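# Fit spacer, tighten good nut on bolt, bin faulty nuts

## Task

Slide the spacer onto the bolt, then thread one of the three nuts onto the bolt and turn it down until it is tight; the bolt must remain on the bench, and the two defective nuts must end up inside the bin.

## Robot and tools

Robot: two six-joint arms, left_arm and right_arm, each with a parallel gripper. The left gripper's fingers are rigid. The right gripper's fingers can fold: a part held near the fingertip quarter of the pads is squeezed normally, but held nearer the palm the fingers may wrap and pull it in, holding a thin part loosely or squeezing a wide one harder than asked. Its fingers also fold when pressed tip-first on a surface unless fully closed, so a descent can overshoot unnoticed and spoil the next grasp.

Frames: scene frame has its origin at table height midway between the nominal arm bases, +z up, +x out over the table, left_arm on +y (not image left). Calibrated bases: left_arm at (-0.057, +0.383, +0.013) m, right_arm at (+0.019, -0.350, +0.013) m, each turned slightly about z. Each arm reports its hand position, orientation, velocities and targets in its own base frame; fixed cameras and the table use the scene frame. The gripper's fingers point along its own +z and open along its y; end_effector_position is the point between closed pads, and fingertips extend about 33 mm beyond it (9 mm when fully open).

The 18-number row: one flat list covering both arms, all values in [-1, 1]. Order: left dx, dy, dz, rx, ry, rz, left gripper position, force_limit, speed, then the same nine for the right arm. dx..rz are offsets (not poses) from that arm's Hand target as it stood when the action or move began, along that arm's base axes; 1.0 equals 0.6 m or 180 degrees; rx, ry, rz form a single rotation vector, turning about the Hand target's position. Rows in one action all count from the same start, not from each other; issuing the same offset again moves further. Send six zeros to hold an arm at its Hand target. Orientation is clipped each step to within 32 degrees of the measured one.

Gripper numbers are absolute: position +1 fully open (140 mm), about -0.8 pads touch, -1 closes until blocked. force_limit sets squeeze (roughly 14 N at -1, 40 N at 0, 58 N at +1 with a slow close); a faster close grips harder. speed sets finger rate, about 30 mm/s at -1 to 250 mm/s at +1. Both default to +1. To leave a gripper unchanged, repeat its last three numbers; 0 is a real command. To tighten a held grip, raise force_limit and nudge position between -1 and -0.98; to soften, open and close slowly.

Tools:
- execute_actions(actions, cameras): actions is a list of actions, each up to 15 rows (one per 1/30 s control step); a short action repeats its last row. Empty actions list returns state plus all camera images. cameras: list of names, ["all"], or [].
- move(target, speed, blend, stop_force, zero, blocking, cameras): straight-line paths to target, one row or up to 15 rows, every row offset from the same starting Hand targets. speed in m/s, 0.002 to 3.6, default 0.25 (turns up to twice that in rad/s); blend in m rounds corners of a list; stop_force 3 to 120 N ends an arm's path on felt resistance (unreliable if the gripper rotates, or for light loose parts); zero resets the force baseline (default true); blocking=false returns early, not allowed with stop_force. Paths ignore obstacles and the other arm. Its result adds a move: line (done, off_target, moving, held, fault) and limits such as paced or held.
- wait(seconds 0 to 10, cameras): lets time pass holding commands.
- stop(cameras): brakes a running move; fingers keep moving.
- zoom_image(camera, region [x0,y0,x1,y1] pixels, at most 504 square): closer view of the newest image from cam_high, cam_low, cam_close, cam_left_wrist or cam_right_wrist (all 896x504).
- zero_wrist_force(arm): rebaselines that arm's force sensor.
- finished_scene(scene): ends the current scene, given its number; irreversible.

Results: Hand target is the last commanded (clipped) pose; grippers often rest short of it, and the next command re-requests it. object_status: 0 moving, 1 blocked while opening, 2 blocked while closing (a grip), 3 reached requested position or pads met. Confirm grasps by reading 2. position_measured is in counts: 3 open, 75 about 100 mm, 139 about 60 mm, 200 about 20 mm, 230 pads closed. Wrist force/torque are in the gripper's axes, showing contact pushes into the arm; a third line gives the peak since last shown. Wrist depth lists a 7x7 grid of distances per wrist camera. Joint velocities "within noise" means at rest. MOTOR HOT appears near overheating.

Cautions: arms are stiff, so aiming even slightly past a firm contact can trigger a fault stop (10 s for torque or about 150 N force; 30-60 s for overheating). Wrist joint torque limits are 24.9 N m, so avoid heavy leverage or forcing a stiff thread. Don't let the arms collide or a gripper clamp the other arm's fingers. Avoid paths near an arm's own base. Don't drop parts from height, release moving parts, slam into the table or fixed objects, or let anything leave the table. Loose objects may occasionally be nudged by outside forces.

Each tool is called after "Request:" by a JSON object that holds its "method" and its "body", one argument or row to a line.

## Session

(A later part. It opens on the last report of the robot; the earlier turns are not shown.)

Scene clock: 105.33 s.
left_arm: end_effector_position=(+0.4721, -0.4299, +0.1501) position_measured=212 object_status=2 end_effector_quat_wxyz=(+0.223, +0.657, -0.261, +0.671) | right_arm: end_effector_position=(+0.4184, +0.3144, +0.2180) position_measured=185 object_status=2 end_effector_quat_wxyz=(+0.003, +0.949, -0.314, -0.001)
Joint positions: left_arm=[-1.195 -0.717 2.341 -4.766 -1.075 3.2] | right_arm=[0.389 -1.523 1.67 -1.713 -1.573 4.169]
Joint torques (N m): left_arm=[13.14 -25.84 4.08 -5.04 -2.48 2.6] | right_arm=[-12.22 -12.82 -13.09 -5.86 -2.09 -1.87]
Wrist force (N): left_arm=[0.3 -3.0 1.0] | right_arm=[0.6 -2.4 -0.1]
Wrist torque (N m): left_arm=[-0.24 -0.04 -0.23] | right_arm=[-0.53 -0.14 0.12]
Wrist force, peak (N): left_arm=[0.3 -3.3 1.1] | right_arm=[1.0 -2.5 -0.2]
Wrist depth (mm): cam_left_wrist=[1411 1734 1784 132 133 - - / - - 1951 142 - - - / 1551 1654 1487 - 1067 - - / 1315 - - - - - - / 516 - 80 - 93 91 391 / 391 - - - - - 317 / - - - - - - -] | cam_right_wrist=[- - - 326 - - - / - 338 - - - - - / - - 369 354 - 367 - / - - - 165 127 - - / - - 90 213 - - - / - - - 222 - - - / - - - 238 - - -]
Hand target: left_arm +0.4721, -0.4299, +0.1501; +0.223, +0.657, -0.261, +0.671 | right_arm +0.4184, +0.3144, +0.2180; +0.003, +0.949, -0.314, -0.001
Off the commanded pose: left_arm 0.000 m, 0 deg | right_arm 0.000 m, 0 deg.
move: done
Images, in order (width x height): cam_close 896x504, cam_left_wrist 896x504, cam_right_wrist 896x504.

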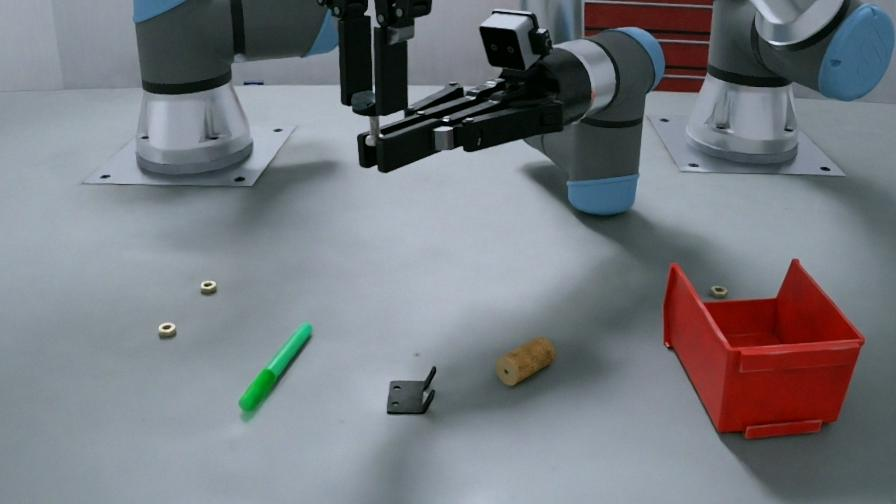

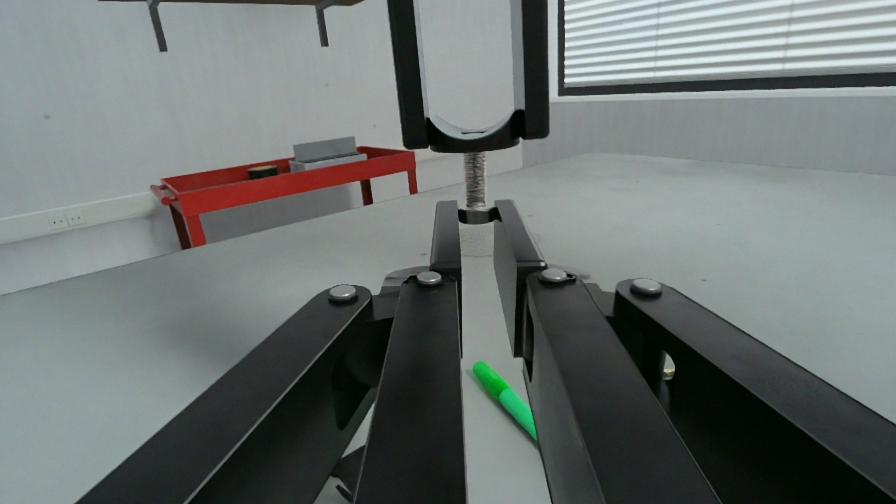

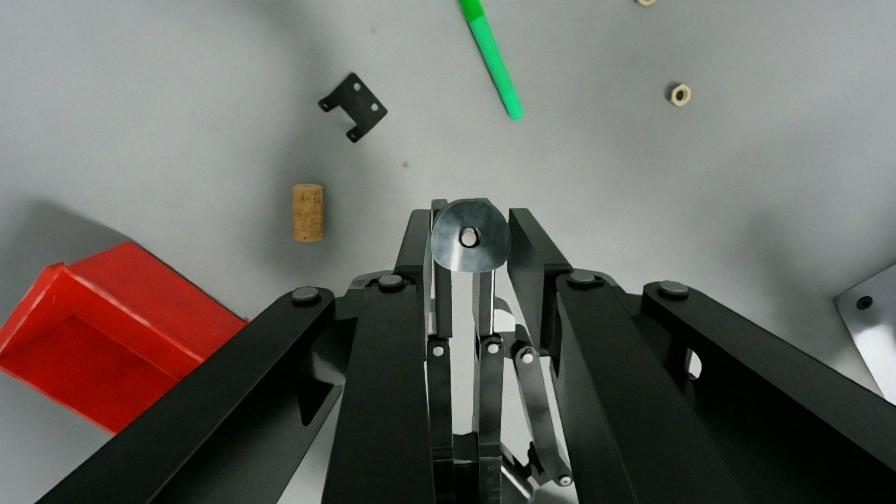

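Request:
{"method": "move", "body": {
  "target": [0,0,0,0,0,0,-1,0,-1,0,0,-0.0367,0,0,0,-1,-0.5,-1],
  "speed": 0.01,
  "stop_force": 3,
  "cameras": ["cam_right_wrist","cam_left_wrist","cam_close"]
}}

Request:
{"method": "zoom_image", "body": {
  "camera": "cam_right_wrist",
  "region": [420, 170, 520, 290]
}}

Request:
{"method": "zoom_image", "body": {
  "camera": "cam_left_wrist",
  "region": [400, 80, 560, 260]
}}

Request:
{"method": "zoom_image", "body": {
  "camera": "cam_close",
  "region": [340, 90, 420, 180]
}}

Scene clock: 108.90 s.
left_arm: end_effector_position=(+0.4721, -0.4299, +0.1501) position_measured=212 object_status=2 end_effector_quat_wxyz=(+0.223, +0.657, -0.261, +0.671) | right_arm: end_effector_position=(+0.4184, +0.3144, +0.1991) position_measured=185 object_status=2 end_effector_quat_wxyz=(+0.003, +0.949, -0.314, -0.001)
Joint positions: left_arm=[-1.195 -0.717 2.341 -4.766 -1.075 3.2] | right_arm=[0.389 -1.516 1.711 -1.762 -1.573 4.169]
Joint torques (N m): left_arm=[13.2 -37.62 2.9 -4.99 0.27 2.54] | right_arm=[-12.59 -36.73 -31.29 -0.24 -1.62 -1.49]
Wrist force (N): left_arm=[-0.2 -0.1 3.8] | right_arm=[-2.5 -4.8 -0.4]
Wrist torque (N m): left_arm=[-0.22 -0.14 -0.21] | right_arm=[-0.38 -0.19 0.13]
Wrist force, peak (N): left_arm=[-8.5 -1.2 4.0] | right_arm=[-2.7 -3.9 -8.3]
Wrist depth (mm): cam_left_wrist=[- - - 132 132 - - / - - - 2449 - 1907 1810 / 1523 1243 1523 152 889 - 679 / 1505 700 - - - 559 526 / 513 - 80 - 93 86 390 / 374 - - - - - - / - - - - - - -] | cam_right_wrist=[301 - - 312 - - - / - - - 320 - - - / - 349 337 - - - - / - 363 - 154 353 - - / - - 90 189 - - - / - - - 203 - - - / - - - 215 - - -]
Hand target: left_arm +0.4721, -0.4299, +0.1501; +0.223, +0.657, -0.261, +0.671 | right_arm +0.4184, +0.3144, +0.1991; +0.003, +0.949, -0.314, -0.001 (not the last commanded pose)
Off the commanded pose: left_arm 0.000 m, 0 deg | right_arm 0.003 m, 0 deg.
move: contact (right_arm)
Images, in order (width x height): cam_close 896x504, cam_left_wrist 896x504, cam_right_wrist 896x504.

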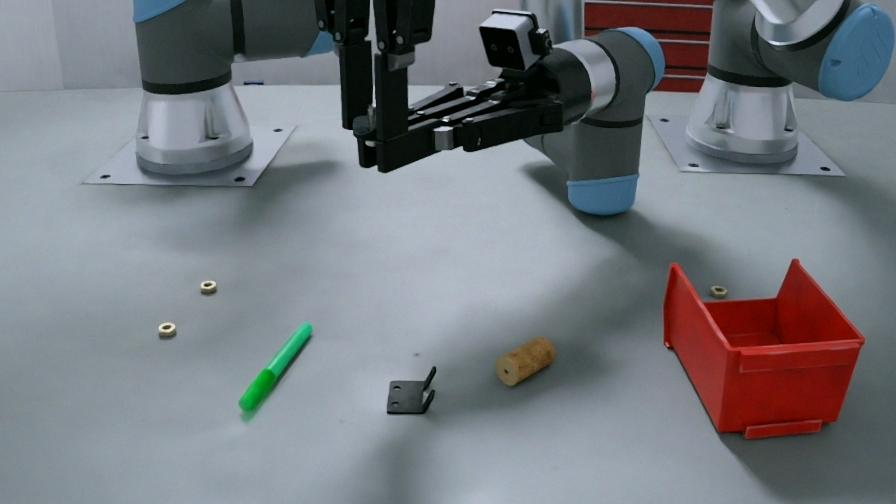

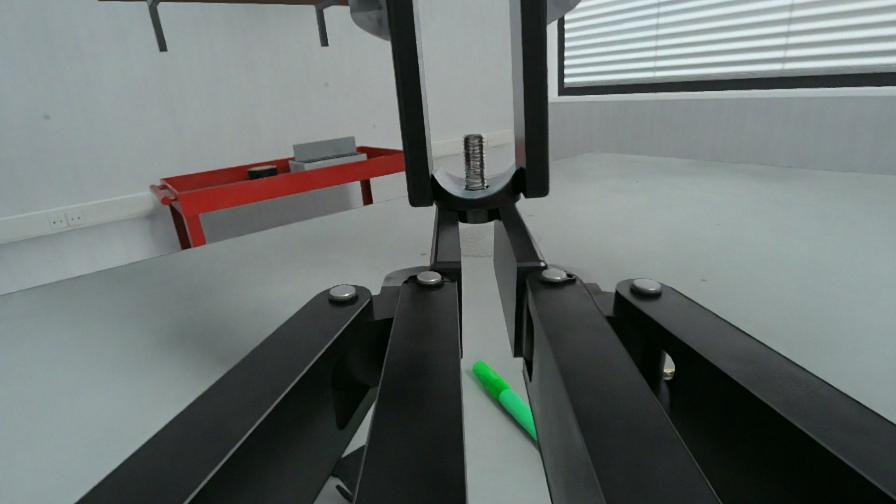

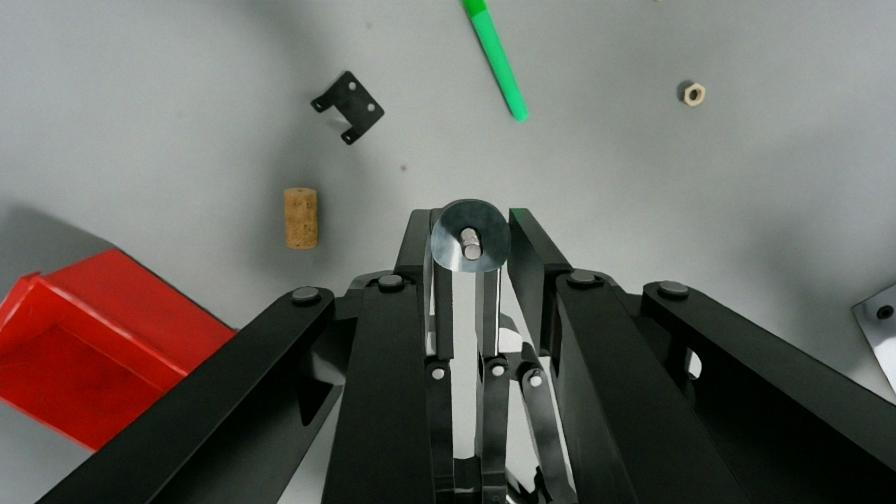

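Scaled by 4.200 from the camera's 896x504 image, which has a finer 1280x720 frame.

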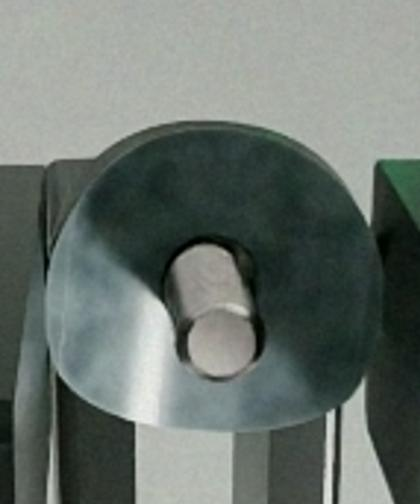

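Scaled by 2.800 from the camera's 896x504 image, which has a finer 1280x720 frame.

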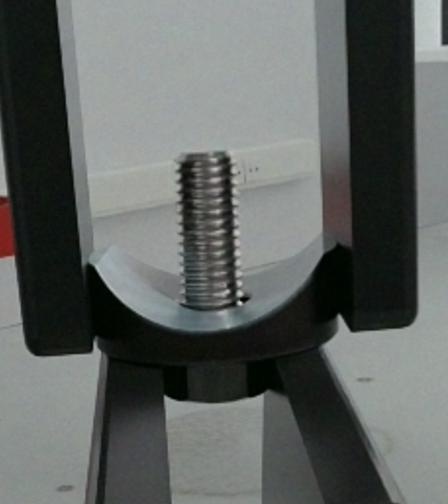

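Scaled by 5.600 from the camera's 896x504 image, which has a finer 1280x720 frame.

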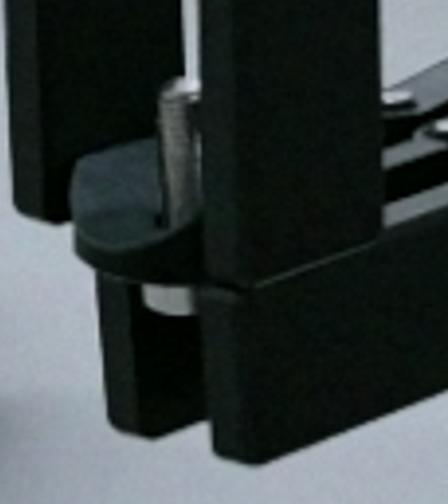

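Request:
{"method": "move", "body": {
  "target": [0,0,0,0,0,0,-1,0,-1,0,0,0,0,0,0,-0.36,-0.5,-1],
  "cameras": ["cam_right_wrist","cam_left_wrist","cam_close"]
}}

Request:
{"method": "zoom_image", "body": {
  "camera": "cam_left_wrist",
  "region": [400, 80, 560, 260]
}}

Request:
{"method": "zoom_image", "body": {
  "camera": "cam_close",
  "region": [340, 90, 420, 180]
}}

Scene clock: 110.40 s.
left_arm: end_effector_position=(+0.4721, -0.4299, +0.1501) position_measured=212 object_status=2 end_effector_quat_wxyz=(+0.223, +0.657, -0.261, +0.671) | right_arm: end_effector_position=(+0.4184, +0.3144, +0.1991) position_measured=174 object_status=0 end_effector_quat_wxyz=(+0.003, +0.949, -0.314, -0.001)
Joint positions: left_arm=[-1.195 -0.717 2.341 -4.766 -1.075 3.2] | right_arm=[0.389 -1.516 1.711 -1.762 -1.573 4.169]
Joint torques (N m): left_arm=[12.77 -37.01 2.19 -5.03 2.28 2.49] | right_arm=[-12.35 -36.15 -30.77 -1.11 -1.6 -1.81]
Wrist force (N): left_arm=[0.5 -2.9 1.1] | right_arm=[0.8 -2.3 -0.3]
Wrist torque (N m): left_arm=[-0.21 -0.09 -0.23] | right_arm=[-0.49 -0.18 0.14]
Wrist force, peak (N): left_arm=[-0.5 -0.4 4.2] | right_arm=[-2.7 -5.0 -1.3]
Wrist depth (mm): cam_left_wrist=[- 1571 - - 132 - - / - - - 139 139 - - / 1632 1542 1622 154 968 - - / 1523 - - - 125 - - / - - 80 - 93 86 392 / 390 - - - - - - / - - - - - - -] | cam_right_wrist=[- - - - 312 306 - / - - - - - - 327 / - - - 329 - - - / - - - 165 129 - - / - - 90 189 - - - / - - - 203 - - - / - - - 215 - - -]
Hand target: left_arm +0.4721, -0.4299, +0.1501; +0.223, +0.657, -0.261, +0.671 | right_arm +0.4184, +0.3144, +0.1991; +0.003, +0.949, -0.314, -0.001
Off the commanded pose: left_arm 0.000 m, 0 deg | right_arm 0.000 m, 0 deg.
move: done
Images, in order (width x height): cam_close 896x504, cam_left_wrist 896x504, cam_right_wrist 896x504.

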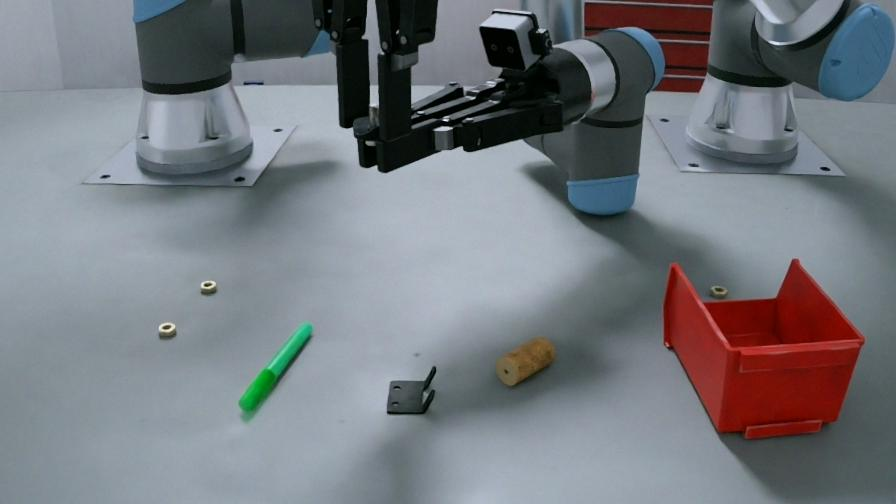

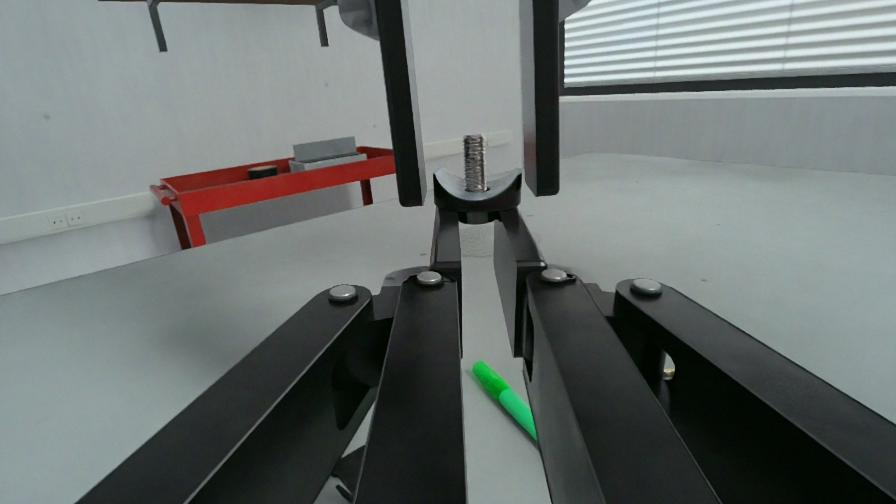

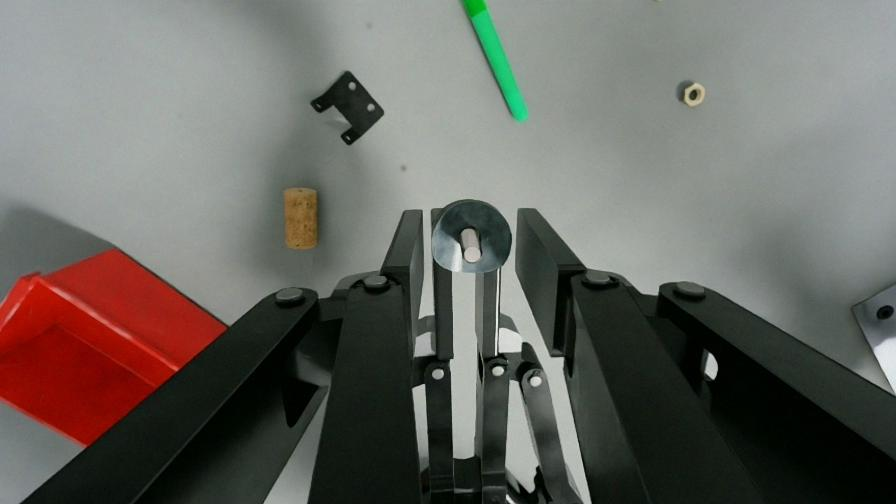

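Scaled by 2.800 from the camera's 896x504 image, which has a finer 1280x720 frame.

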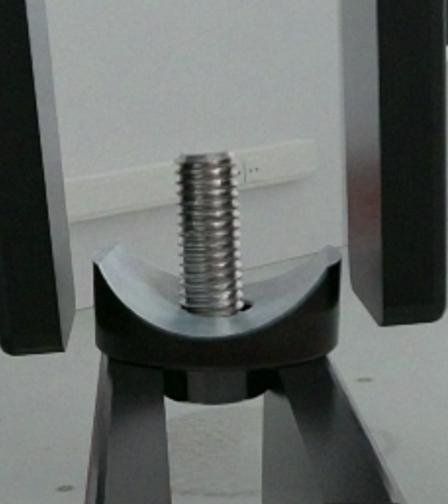

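Scaled by 5.600 from the camera's 896x504 image, which has a finer 1280x720 frame.

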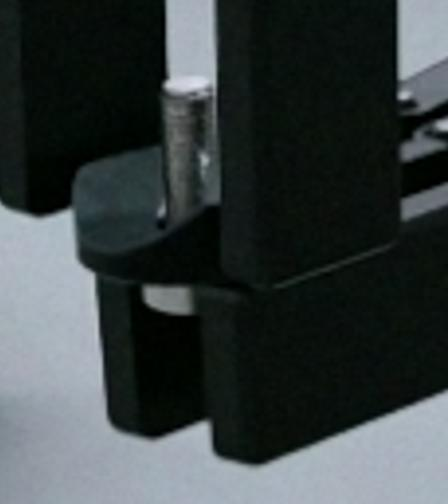

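Request:
{"method": "move", "body": {
  "target": [0,0,0,0,0,0,-1,0,-1,0,0,0.0182,0,0,0,-0.36,-0.5,-1],
  "speed": 0.05,
  "cameras": ["cam_right_wrist","cam_left_wrist"]
}}

Request:
{"method": "zoom_image", "body": {
  "camera": "cam_right_wrist",
  "region": [390, 170, 550, 290]
}}

Request:
{"method": "zoom_image", "body": {
  "camera": "cam_left_wrist",
  "region": [400, 80, 560, 260]
}}

Scene clock: 112.33 s.
left_arm: end_effector_position=(+0.4721, -0.4299, +0.1501) position_measured=212 object_status=2 end_effector_quat_wxyz=(+0.223, +0.657, -0.261, +0.671) | right_arm: end_effector_position=(+0.4184, +0.3144, +0.2098) position_measured=174 object_status=3 end_effector_quat_wxyz=(+0.003, +0.949, -0.314, -0.001)
Joint positions: left_arm=[-1.195 -0.717 2.341 -4.766 -1.075 3.2] | right_arm=[0.389 -1.52 1.688 -1.734 -1.573 4.169]
Joint torques (N m): left_arm=[11.89 -32.93 0.99 -4.55 2.16 2.3] | right_arm=[-12.91 -36.52 -31.89 -0.79 -1.18 -1.75]
Wrist force (N): left_arm=[0.8 -2.7 0.8] | right_arm=[0.8 -2.6 -0.4]
Wrist torque (N m): left_arm=[-0.16 -0.16 -0.23] | right_arm=[-0.56 -0.18 0.13]
Wrist force, peak (N): left_arm=[0.6 -3.1 1.0] | right_arm=[1.0 -2.6 -0.4]
Wrist depth (mm): cam_left_wrist=[- 1487 - - 133 - - / - - - 141 139 1878 - / 1622 1654 1523 157 - - - / - - - - 120 572 - / - - 80 - 92 86 380 / - - - - - - 316 / - - - - - - -] | cam_right_wrist=[- - - - - - - / - - 335 - - - - / - 346 339 - 349 - - / - - - 179 160 - - / - - 90 203 - - 407 / - - - 213 - - - / - - - 229 - - -]
Hand target: left_arm +0.4721, -0.4299, +0.1501; +0.223, +0.657, -0.261, +0.671 | right_arm +0.4184, +0.3144, +0.2100; +0.003, +0.949, -0.314, -0.001
Off the commanded pose: left_arm 0.000 m, 0 deg | right_arm 0.000 m, 0 deg.
move: done
Images, in order (width x height): cam_left_wrist 896x504, cam_right_wrist 896x504.

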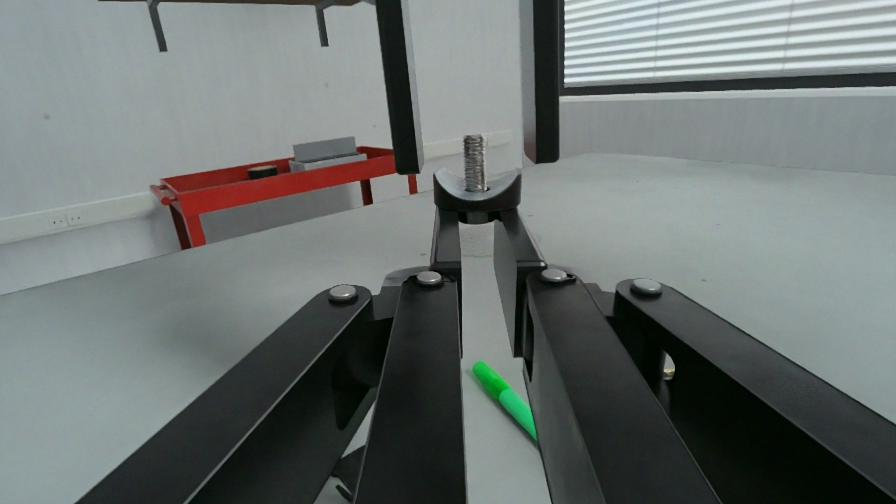

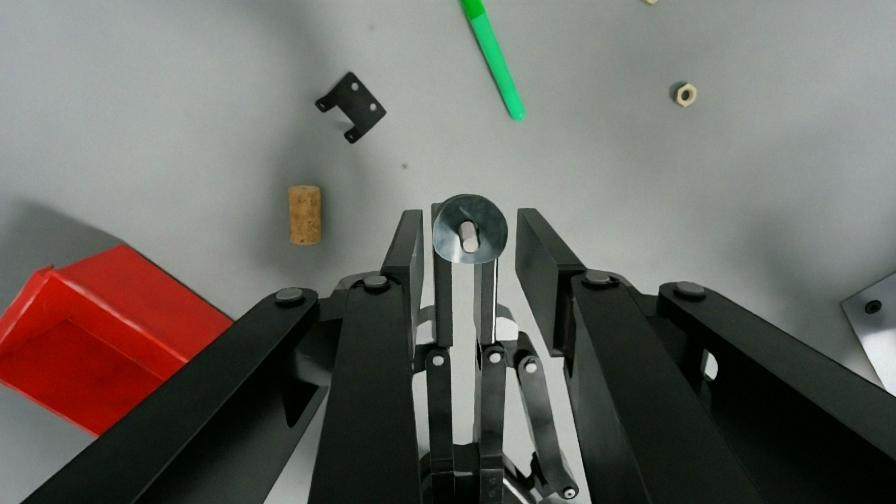

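Scaled by 3.150 from the camera's 896x504 image, which has a finer 1280x720 frame.

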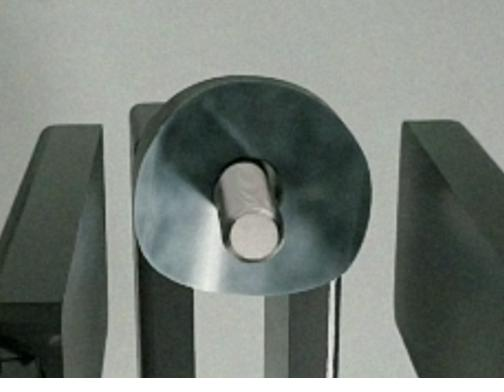

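Scaled by 2.800 from the camera's 896x504 image, which has a finer 1280x720 frame.

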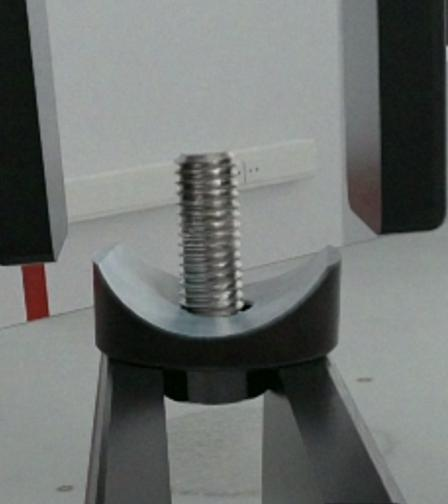

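Request:
{"method": "move", "body": {
  "target": [0,0,0,0,0,0,-1,0,-1,0,0,0,0,0,0,-1,0,-1],
  "cameras": ["cam_right_wrist","cam_left_wrist"]
}}

Request:
{"method": "wait", "body": {
  "seconds": 0.7,
  "cameras": ["cam_right_wrist","cam_left_wrist"]
}}

Request:
{"method": "zoom_image", "body": {
  "camera": "cam_right_wrist",
  "region": [390, 170, 550, 290]
}}

Request:
{"method": "zoom_image", "body": {
  "camera": "cam_left_wrist",
  "region": [400, 80, 560, 260]
}}

Scene clock: 114.13 s.
left_arm: end_effector_position=(+0.4721, -0.4299, +0.1501) position_measured=212 object_status=2 end_effector_quat_wxyz=(+0.223, +0.657, -0.261, +0.671) | right_arm: end_effector_position=(+0.4184, +0.3144, +0.2100) position_measured=223 object_status=0 end_effector_quat_wxyz=(+0.003, +0.949, -0.314, -0.001)
Joint positions: left_arm=[-1.195 -0.717 2.341 -4.766 -1.075 3.2] | right_arm=[0.389 -1.52 1.688 -1.734 -1.573 4.169]
Joint torques (N m): left_arm=[11.67 -30.09 0.71 -4.4 2.23 2.33] | right_arm=[-13.28 -35.03 -27.31 -0.39 -1.04 -1.65]
Wrist force (N): left_arm=[-1.6 2.1 1.3] | right_arm=[0.7 -7.5 -1.1]
Wrist torque (N m): left_arm=[-0.33 -0.13 -0.16] | right_arm=[-0.28 -0.18 0.12]
Wrist force, peak (N): left_arm=[0.7 -3.2 0.9] | right_arm=[0.6 -7.4 -2.5]
Wrist depth (mm): cam_left_wrist=[1357 - - 131 - - - / 1542 1892 2379 138 - - - / - 1551 1581 151 - - 785 / - - - - - - - / - 524 80 - 93 85 380 / - - - - - - - / - - - - - - -] | cam_right_wrist=[- - 314 - - 319 - / 329 - - 331 328 - - / - 340 340 - - - - / - - - - - - - / - - 84 - - - - / - - - - - - - / - - - - - - -]
Hand target: left_arm +0.4721, -0.4299, +0.1501; +0.223, +0.657, -0.261, +0.671 | right_arm +0.4184, +0.3144, +0.2100; +0.003, +0.949, -0.314, -0.001
Off the commanded pose: left_arm 0.000 m, 0 deg | right_arm 0.000 m, 0 deg.
move: done
Images, in order (width x height): cam_left_wrist 896x504, cam_right_wrist 896x504.

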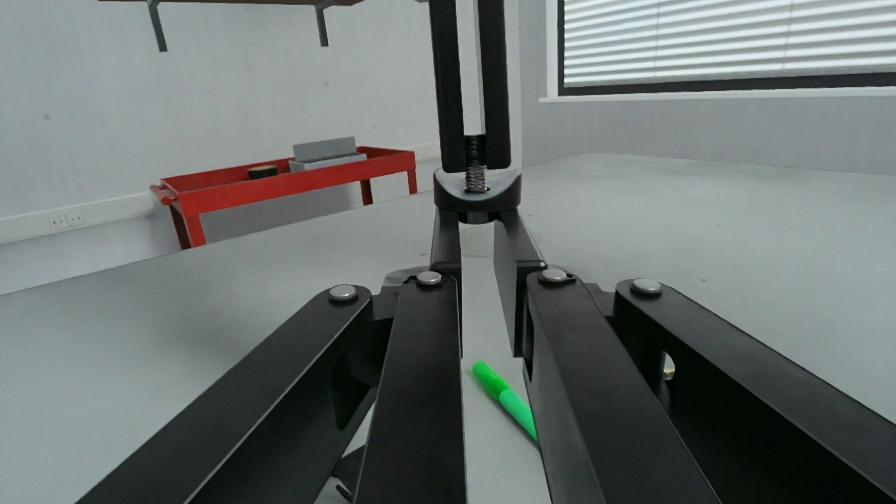

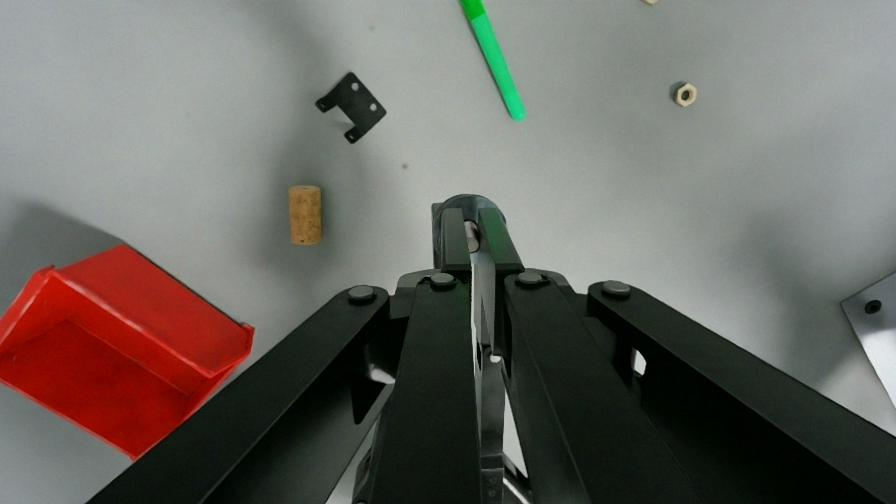

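Scene clock: 114.83 s.
left_arm: end_effector_position=(+0.4721, -0.4299, +0.1501) position_measured=212 object_status=2 end_effector_quat_wxyz=(+0.223, +0.657, -0.261, +0.671) | right_arm: end_effector_position=(+0.4184, +0.3144, +0.2100) position_measured=223 object_status=2 end_effector_quat_wxyz=(+0.003, +0.949, -0.314, -0.001)
Joint positions: left_arm=[-1.195 -0.717 2.341 -4.766 -1.075 3.2] | right_arm=[0.389 -1.52 1.688 -1.734 -1.573 4.169]
Joint torques (N m): left_arm=[11.56 -28.67 0.23 -4.26 2.25 2.33] | right_arm=[-13.6 -35.53 -21.27 -0.59 -1.16 -1.34]
Wrist force (N): left_arm=[-1.4 2.0 1.2] | right_arm=[0.6 -7.2 -1.7]
Wrist torque (N m): left_arm=[-0.35 -0.09 -0.15] | right_arm=[-0.25 -0.19 0.12]
Wrist force, peak (N): left_arm=[-1.7 2.2 1.5] | right_arm=[0.6 -7.6 -2.0]
Wrist depth (mm): cam_left_wrist=[1274 - - 131 - 1723 - / 1478 - 2745 138 - - - / 1435 1771 1478 150 835 819 - / - 639 663 - 120 577 - / 462 488 80 - 92 86 - / 414 - - - - - - / - - - - - - -] | cam_right_wrist=[314 - - - - - - / - - 331 - - - - / - - 343 - 360 352 355 / - - - - - - - / - - 83 - - - 379 / - - - - - - - / - - - - - - -]
Hand target: left_arm +0.4721, -0.4299, +0.1501; +0.223, +0.657, -0.261, +0.671 | right_arm +0.4184, +0.3144, +0.2100; +0.003, +0.949, -0.314, -0.001
Tool commands: left_gripper/position=-1.0 left_gripper/force_limit=+0.0 left_gripper/speed=-1.0 right_gripper/position=-1.0 right_gripper/force_limit=+0.0 right_gripper/speed=-1.0
Off the commanded pose: left_arm 0.000 m, 0 deg | right_arm 0.000 m, 0 deg.
wait: 0.70 s; at rest by 0.17 s
Images, in order (width x height): cam_left_wrist 896x504, cam_right_wrist 896x504.

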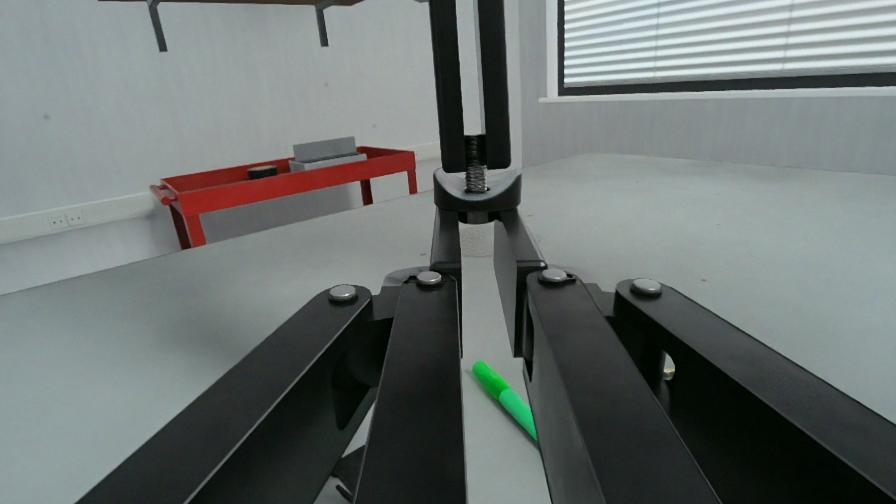

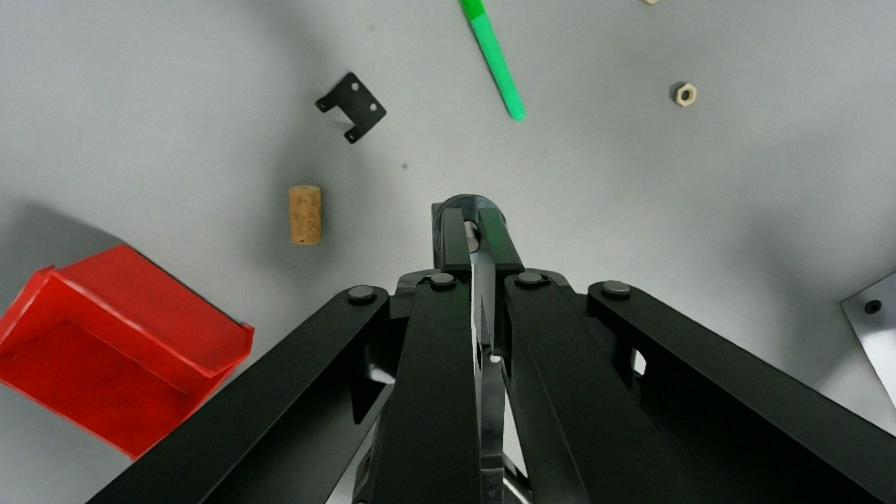

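Scaled by 3.150 from the camera's 896x504 image, which has a finer 1280x720 frame.

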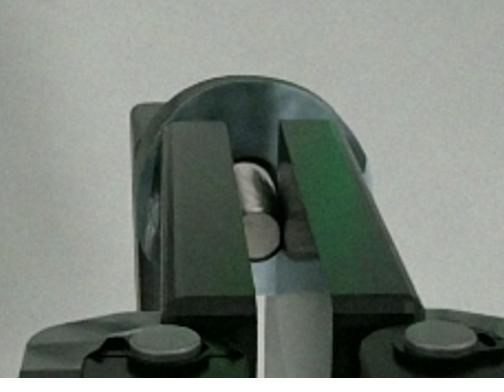

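Scaled by 2.800 from the camera's 896x504 image, which has a finer 1280x720 frame.

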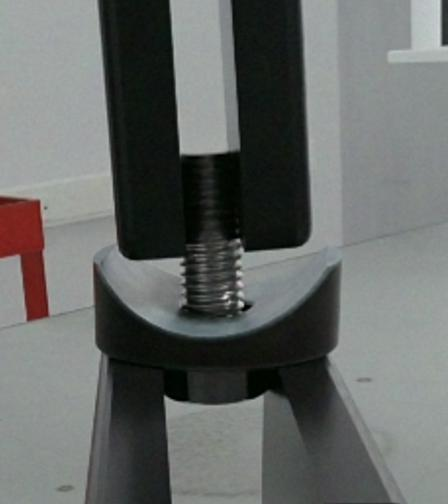

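Request:
{"method": "move", "body": {
  "target": [0,0,0,0,0,0,-0.45,0,-1,0,0,0,0,0,0,-1,0,-1],
  "cameras": ["cam_left_wrist","cam_close"]
}}

Request:
{"method": "zoom_image", "body": {
  "camera": "cam_left_wrist",
  "region": [400, 80, 560, 260]
}}

Request:
{"method": "zoom_image", "body": {
  "camera": "cam_close",
  "region": [340, 90, 420, 180]
}}

Scene clock: 116.00 s.
left_arm: end_effector_position=(+0.4721, -0.4299, +0.1501) position_measured=186 object_status=0 end_effector_quat_wxyz=(+0.223, +0.657, -0.261, +0.671) | right_arm: end_effector_position=(+0.4184, +0.3144, +0.2100) position_measured=223 object_status=2 end_effector_quat_wxyz=(+0.003, +0.949, -0.314, -0.001)
Joint positions: left_arm=[-1.195 -0.717 2.341 -4.766 -1.075 3.2] | right_arm=[0.389 -1.52 1.688 -1.734 -1.573 4.169]
Joint torques (N m): left_arm=[10.88 -28.21 -0.84 -3.99 2.17 2.27] | right_arm=[-13.33 -33.03 -13.34 -0.54 -1.1 -1.49]
Wrist force (N): left_arm=[0.7 -2.9 0.9] | right_arm=[1.0 -2.6 0.0]
Wrist torque (N m): left_arm=[-0.20 -0.12 -0.23] | right_arm=[-0.56 -0.23 0.12]
Wrist force, peak (N): left_arm=[0.7 -3.0 1.0] | right_arm=[0.6 -7.5 -2.5]
Wrist depth (mm): cam_left_wrist=[1372 1611 - 131 - - - / - 1747 1810 141 - - - / - 1591 1611 150 - - - / - - 726 - 154 - - / 572 - 89 - - 86 391 / - - - - - - - / - - - 282 - - -] | cam_right_wrist=[- - 316 - - 321 - / - 333 324 340 - - - / - 349 - - - 354 - / - 368 - - 371 - - / - 336 84 - - - - / - - - - - - - / - - - - - - -]
Hand target: left_arm +0.4721, -0.4299, +0.1501; +0.223, +0.657, -0.261, +0.671 | right_arm +0.4184, +0.3144, +0.2100; +0.003, +0.949, -0.314, -0.001
Off the commanded pose: left_arm 0.000 m, 0 deg | right_arm 0.000 m, 0 deg.
move: done
Images, in order (width x height): cam_close 896x504, cam_left_wrist 896x504.

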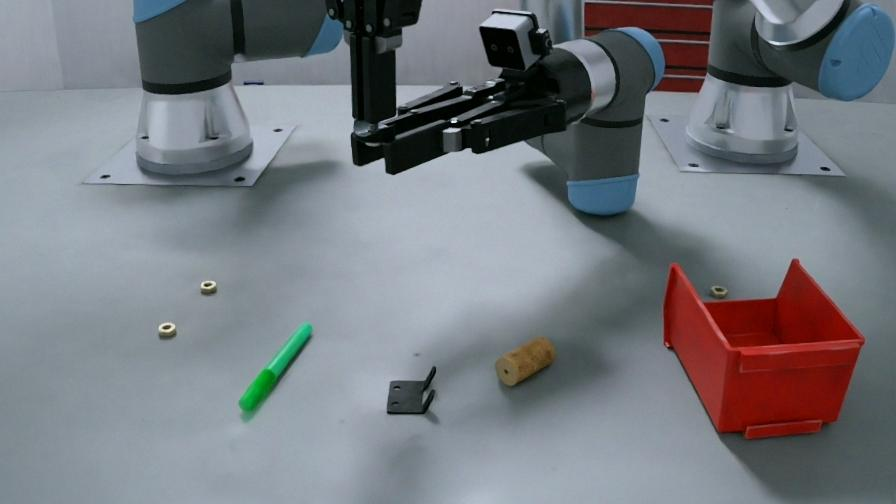

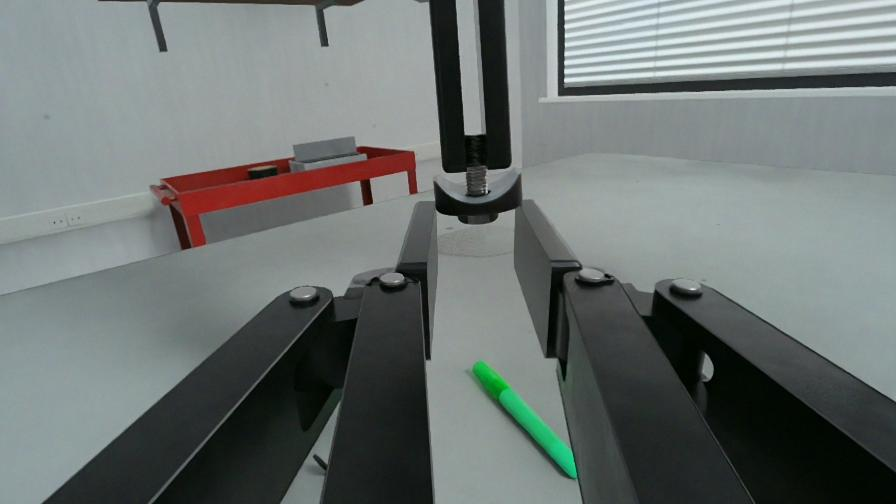

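Scaled by 2.800 from the camera's 896x504 image, which has a finer 1280x720 frame.

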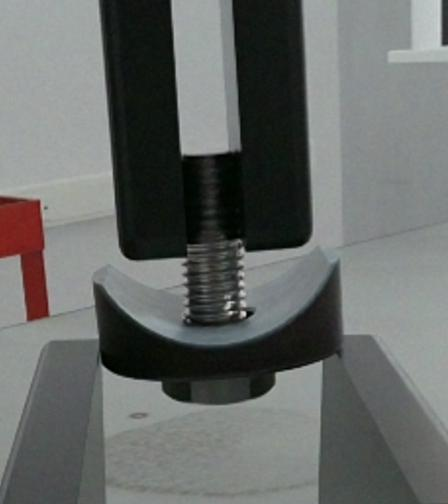

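Scaled by 5.600 from the camera's 896x504 image, which has a finer 1280x720 frame.

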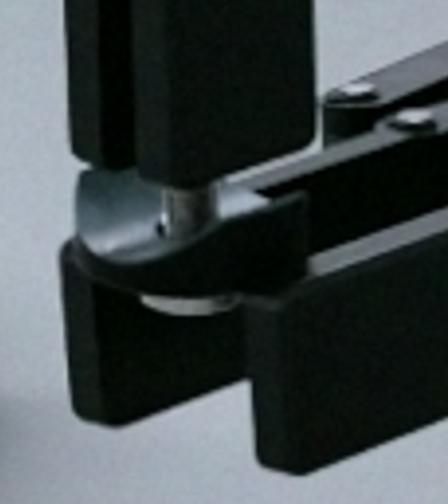

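Request:
{"method": "move", "body": {
  "target": [0,0,0,0,0,0,-0.45,0,-1,-0.0009,-0.0024,0,0,0,0.1667,-1,0,-1],
  "speed": 0.25,
  "cameras": ["cam_left_wrist","cam_close"]
}}

Request:
{"method": "zoom_image", "body": {
  "camera": "cam_left_wrist",
  "region": [400, 80, 560, 260]
}}

Request:
{"method": "zoom_image", "body": {
  "camera": "cam_close",
  "region": [340, 90, 420, 180]
}}

Scene clock: 118.27 s.
left_arm: end_effector_position=(+0.4721, -0.4299, +0.1501) position_measured=186 object_status=3 end_effector_quat_wxyz=(+0.223, +0.657, -0.261, +0.671) | right_arm: end_effector_position=(+0.4178, +0.3130, +0.2100) position_measured=223 object_status=2 end_effector_quat_wxyz=(+0.003, +0.998, -0.058, +0.000)
Joint positions: left_arm=[-1.195 -0.717 2.341 -4.766 -1.075 3.2] | right_arm=[0.388 -1.525 1.693 -1.736 -1.575 3.645]
Joint torques (N m): left_arm=[9.46 -27.8 -2.24 -3.7 1.82 2.05] | right_arm=[-13.1 -35.81 -13.16 -5.83 2.13 -1.82]
Wrist force (N): left_arm=[1.1 -3.0 0.9] | right_arm=[0.9 -2.4 -0.3]
Wrist torque (N m): left_arm=[-0.23 -0.18 -0.22] | right_arm=[-0.52 -0.21 0.13]
Wrist force, peak (N): left_arm=[1.1 -3.0 0.9] | right_arm=[1.0 -2.7 -0.2]
Wrist depth (mm): cam_left_wrist=[- - - 134 2191 - - / - - 1967 142 - - - / - 1688 1665 152 - - 755 / - - - - - - - / 515 491 89 387 - 86 - / - - - 336 - - - / - - - 284 - - -] | cam_right_wrist=[- 323 - 316 - - - / - 333 - - - - - / - - - 347 - 355 - / - - - 179 365 363 - / - 392 84 - - - - / - - - - - - - / - - - - - - -]
Hand target: left_arm +0.4721, -0.4299, +0.1501; +0.223, +0.657, -0.261, +0.671 | right_arm +0.4178, +0.3130, +0.2100; +0.003, +0.998, -0.058, +0.000
Off the commanded pose: left_arm 0.000 m, 0 deg | right_arm 0.000 m, 0 deg.
move: done
Images, in order (width x height): cam_close 896x504, cam_left_wrist 896x504.

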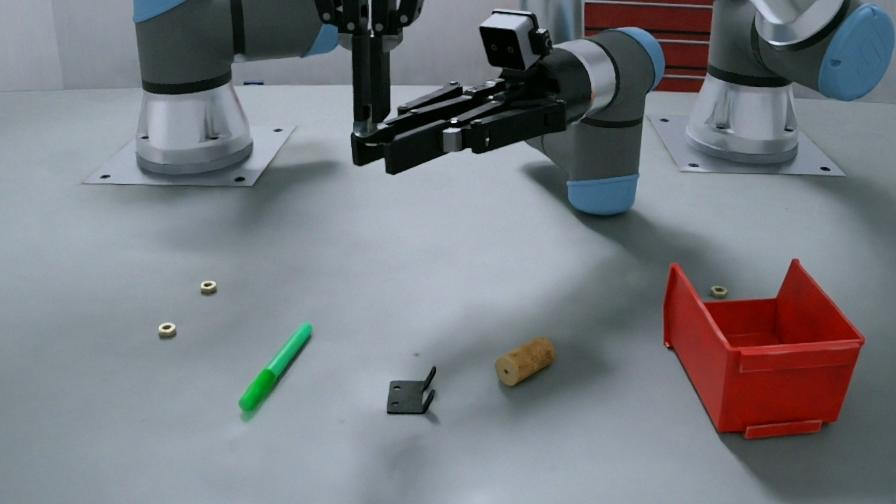

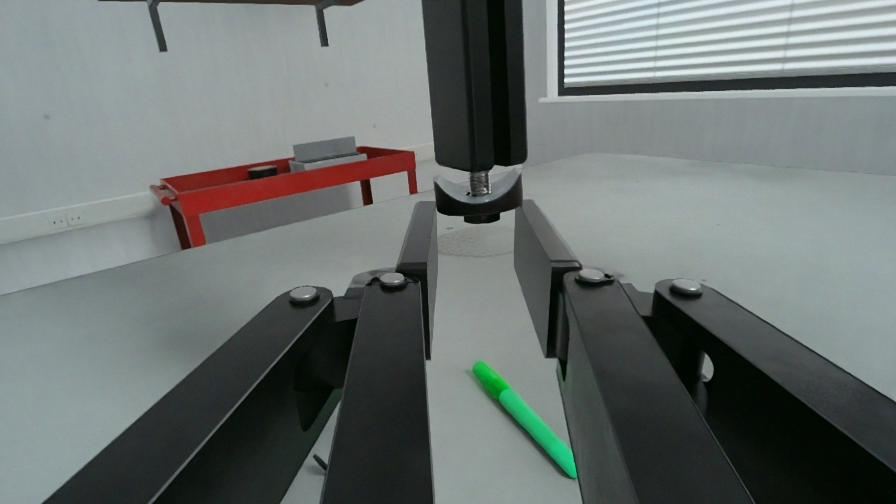

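Scaled by 2.800 from the camera's 896x504 image, which has a finer 1280x720 frame.

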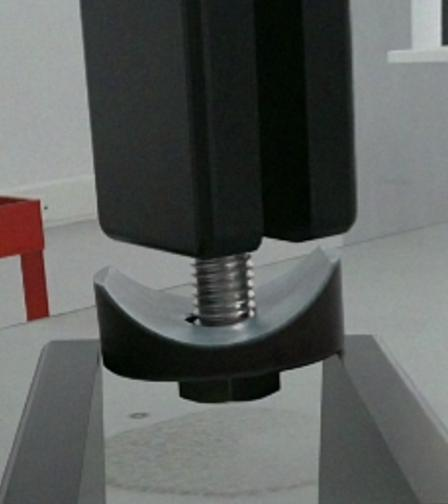

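Scaled by 5.600 from the camera's 896x504 image, which has a finer 1280x720 frame.

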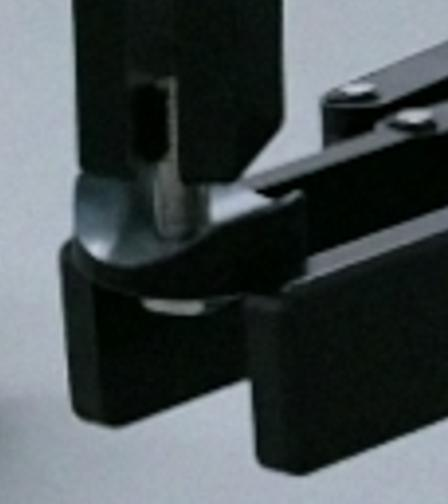

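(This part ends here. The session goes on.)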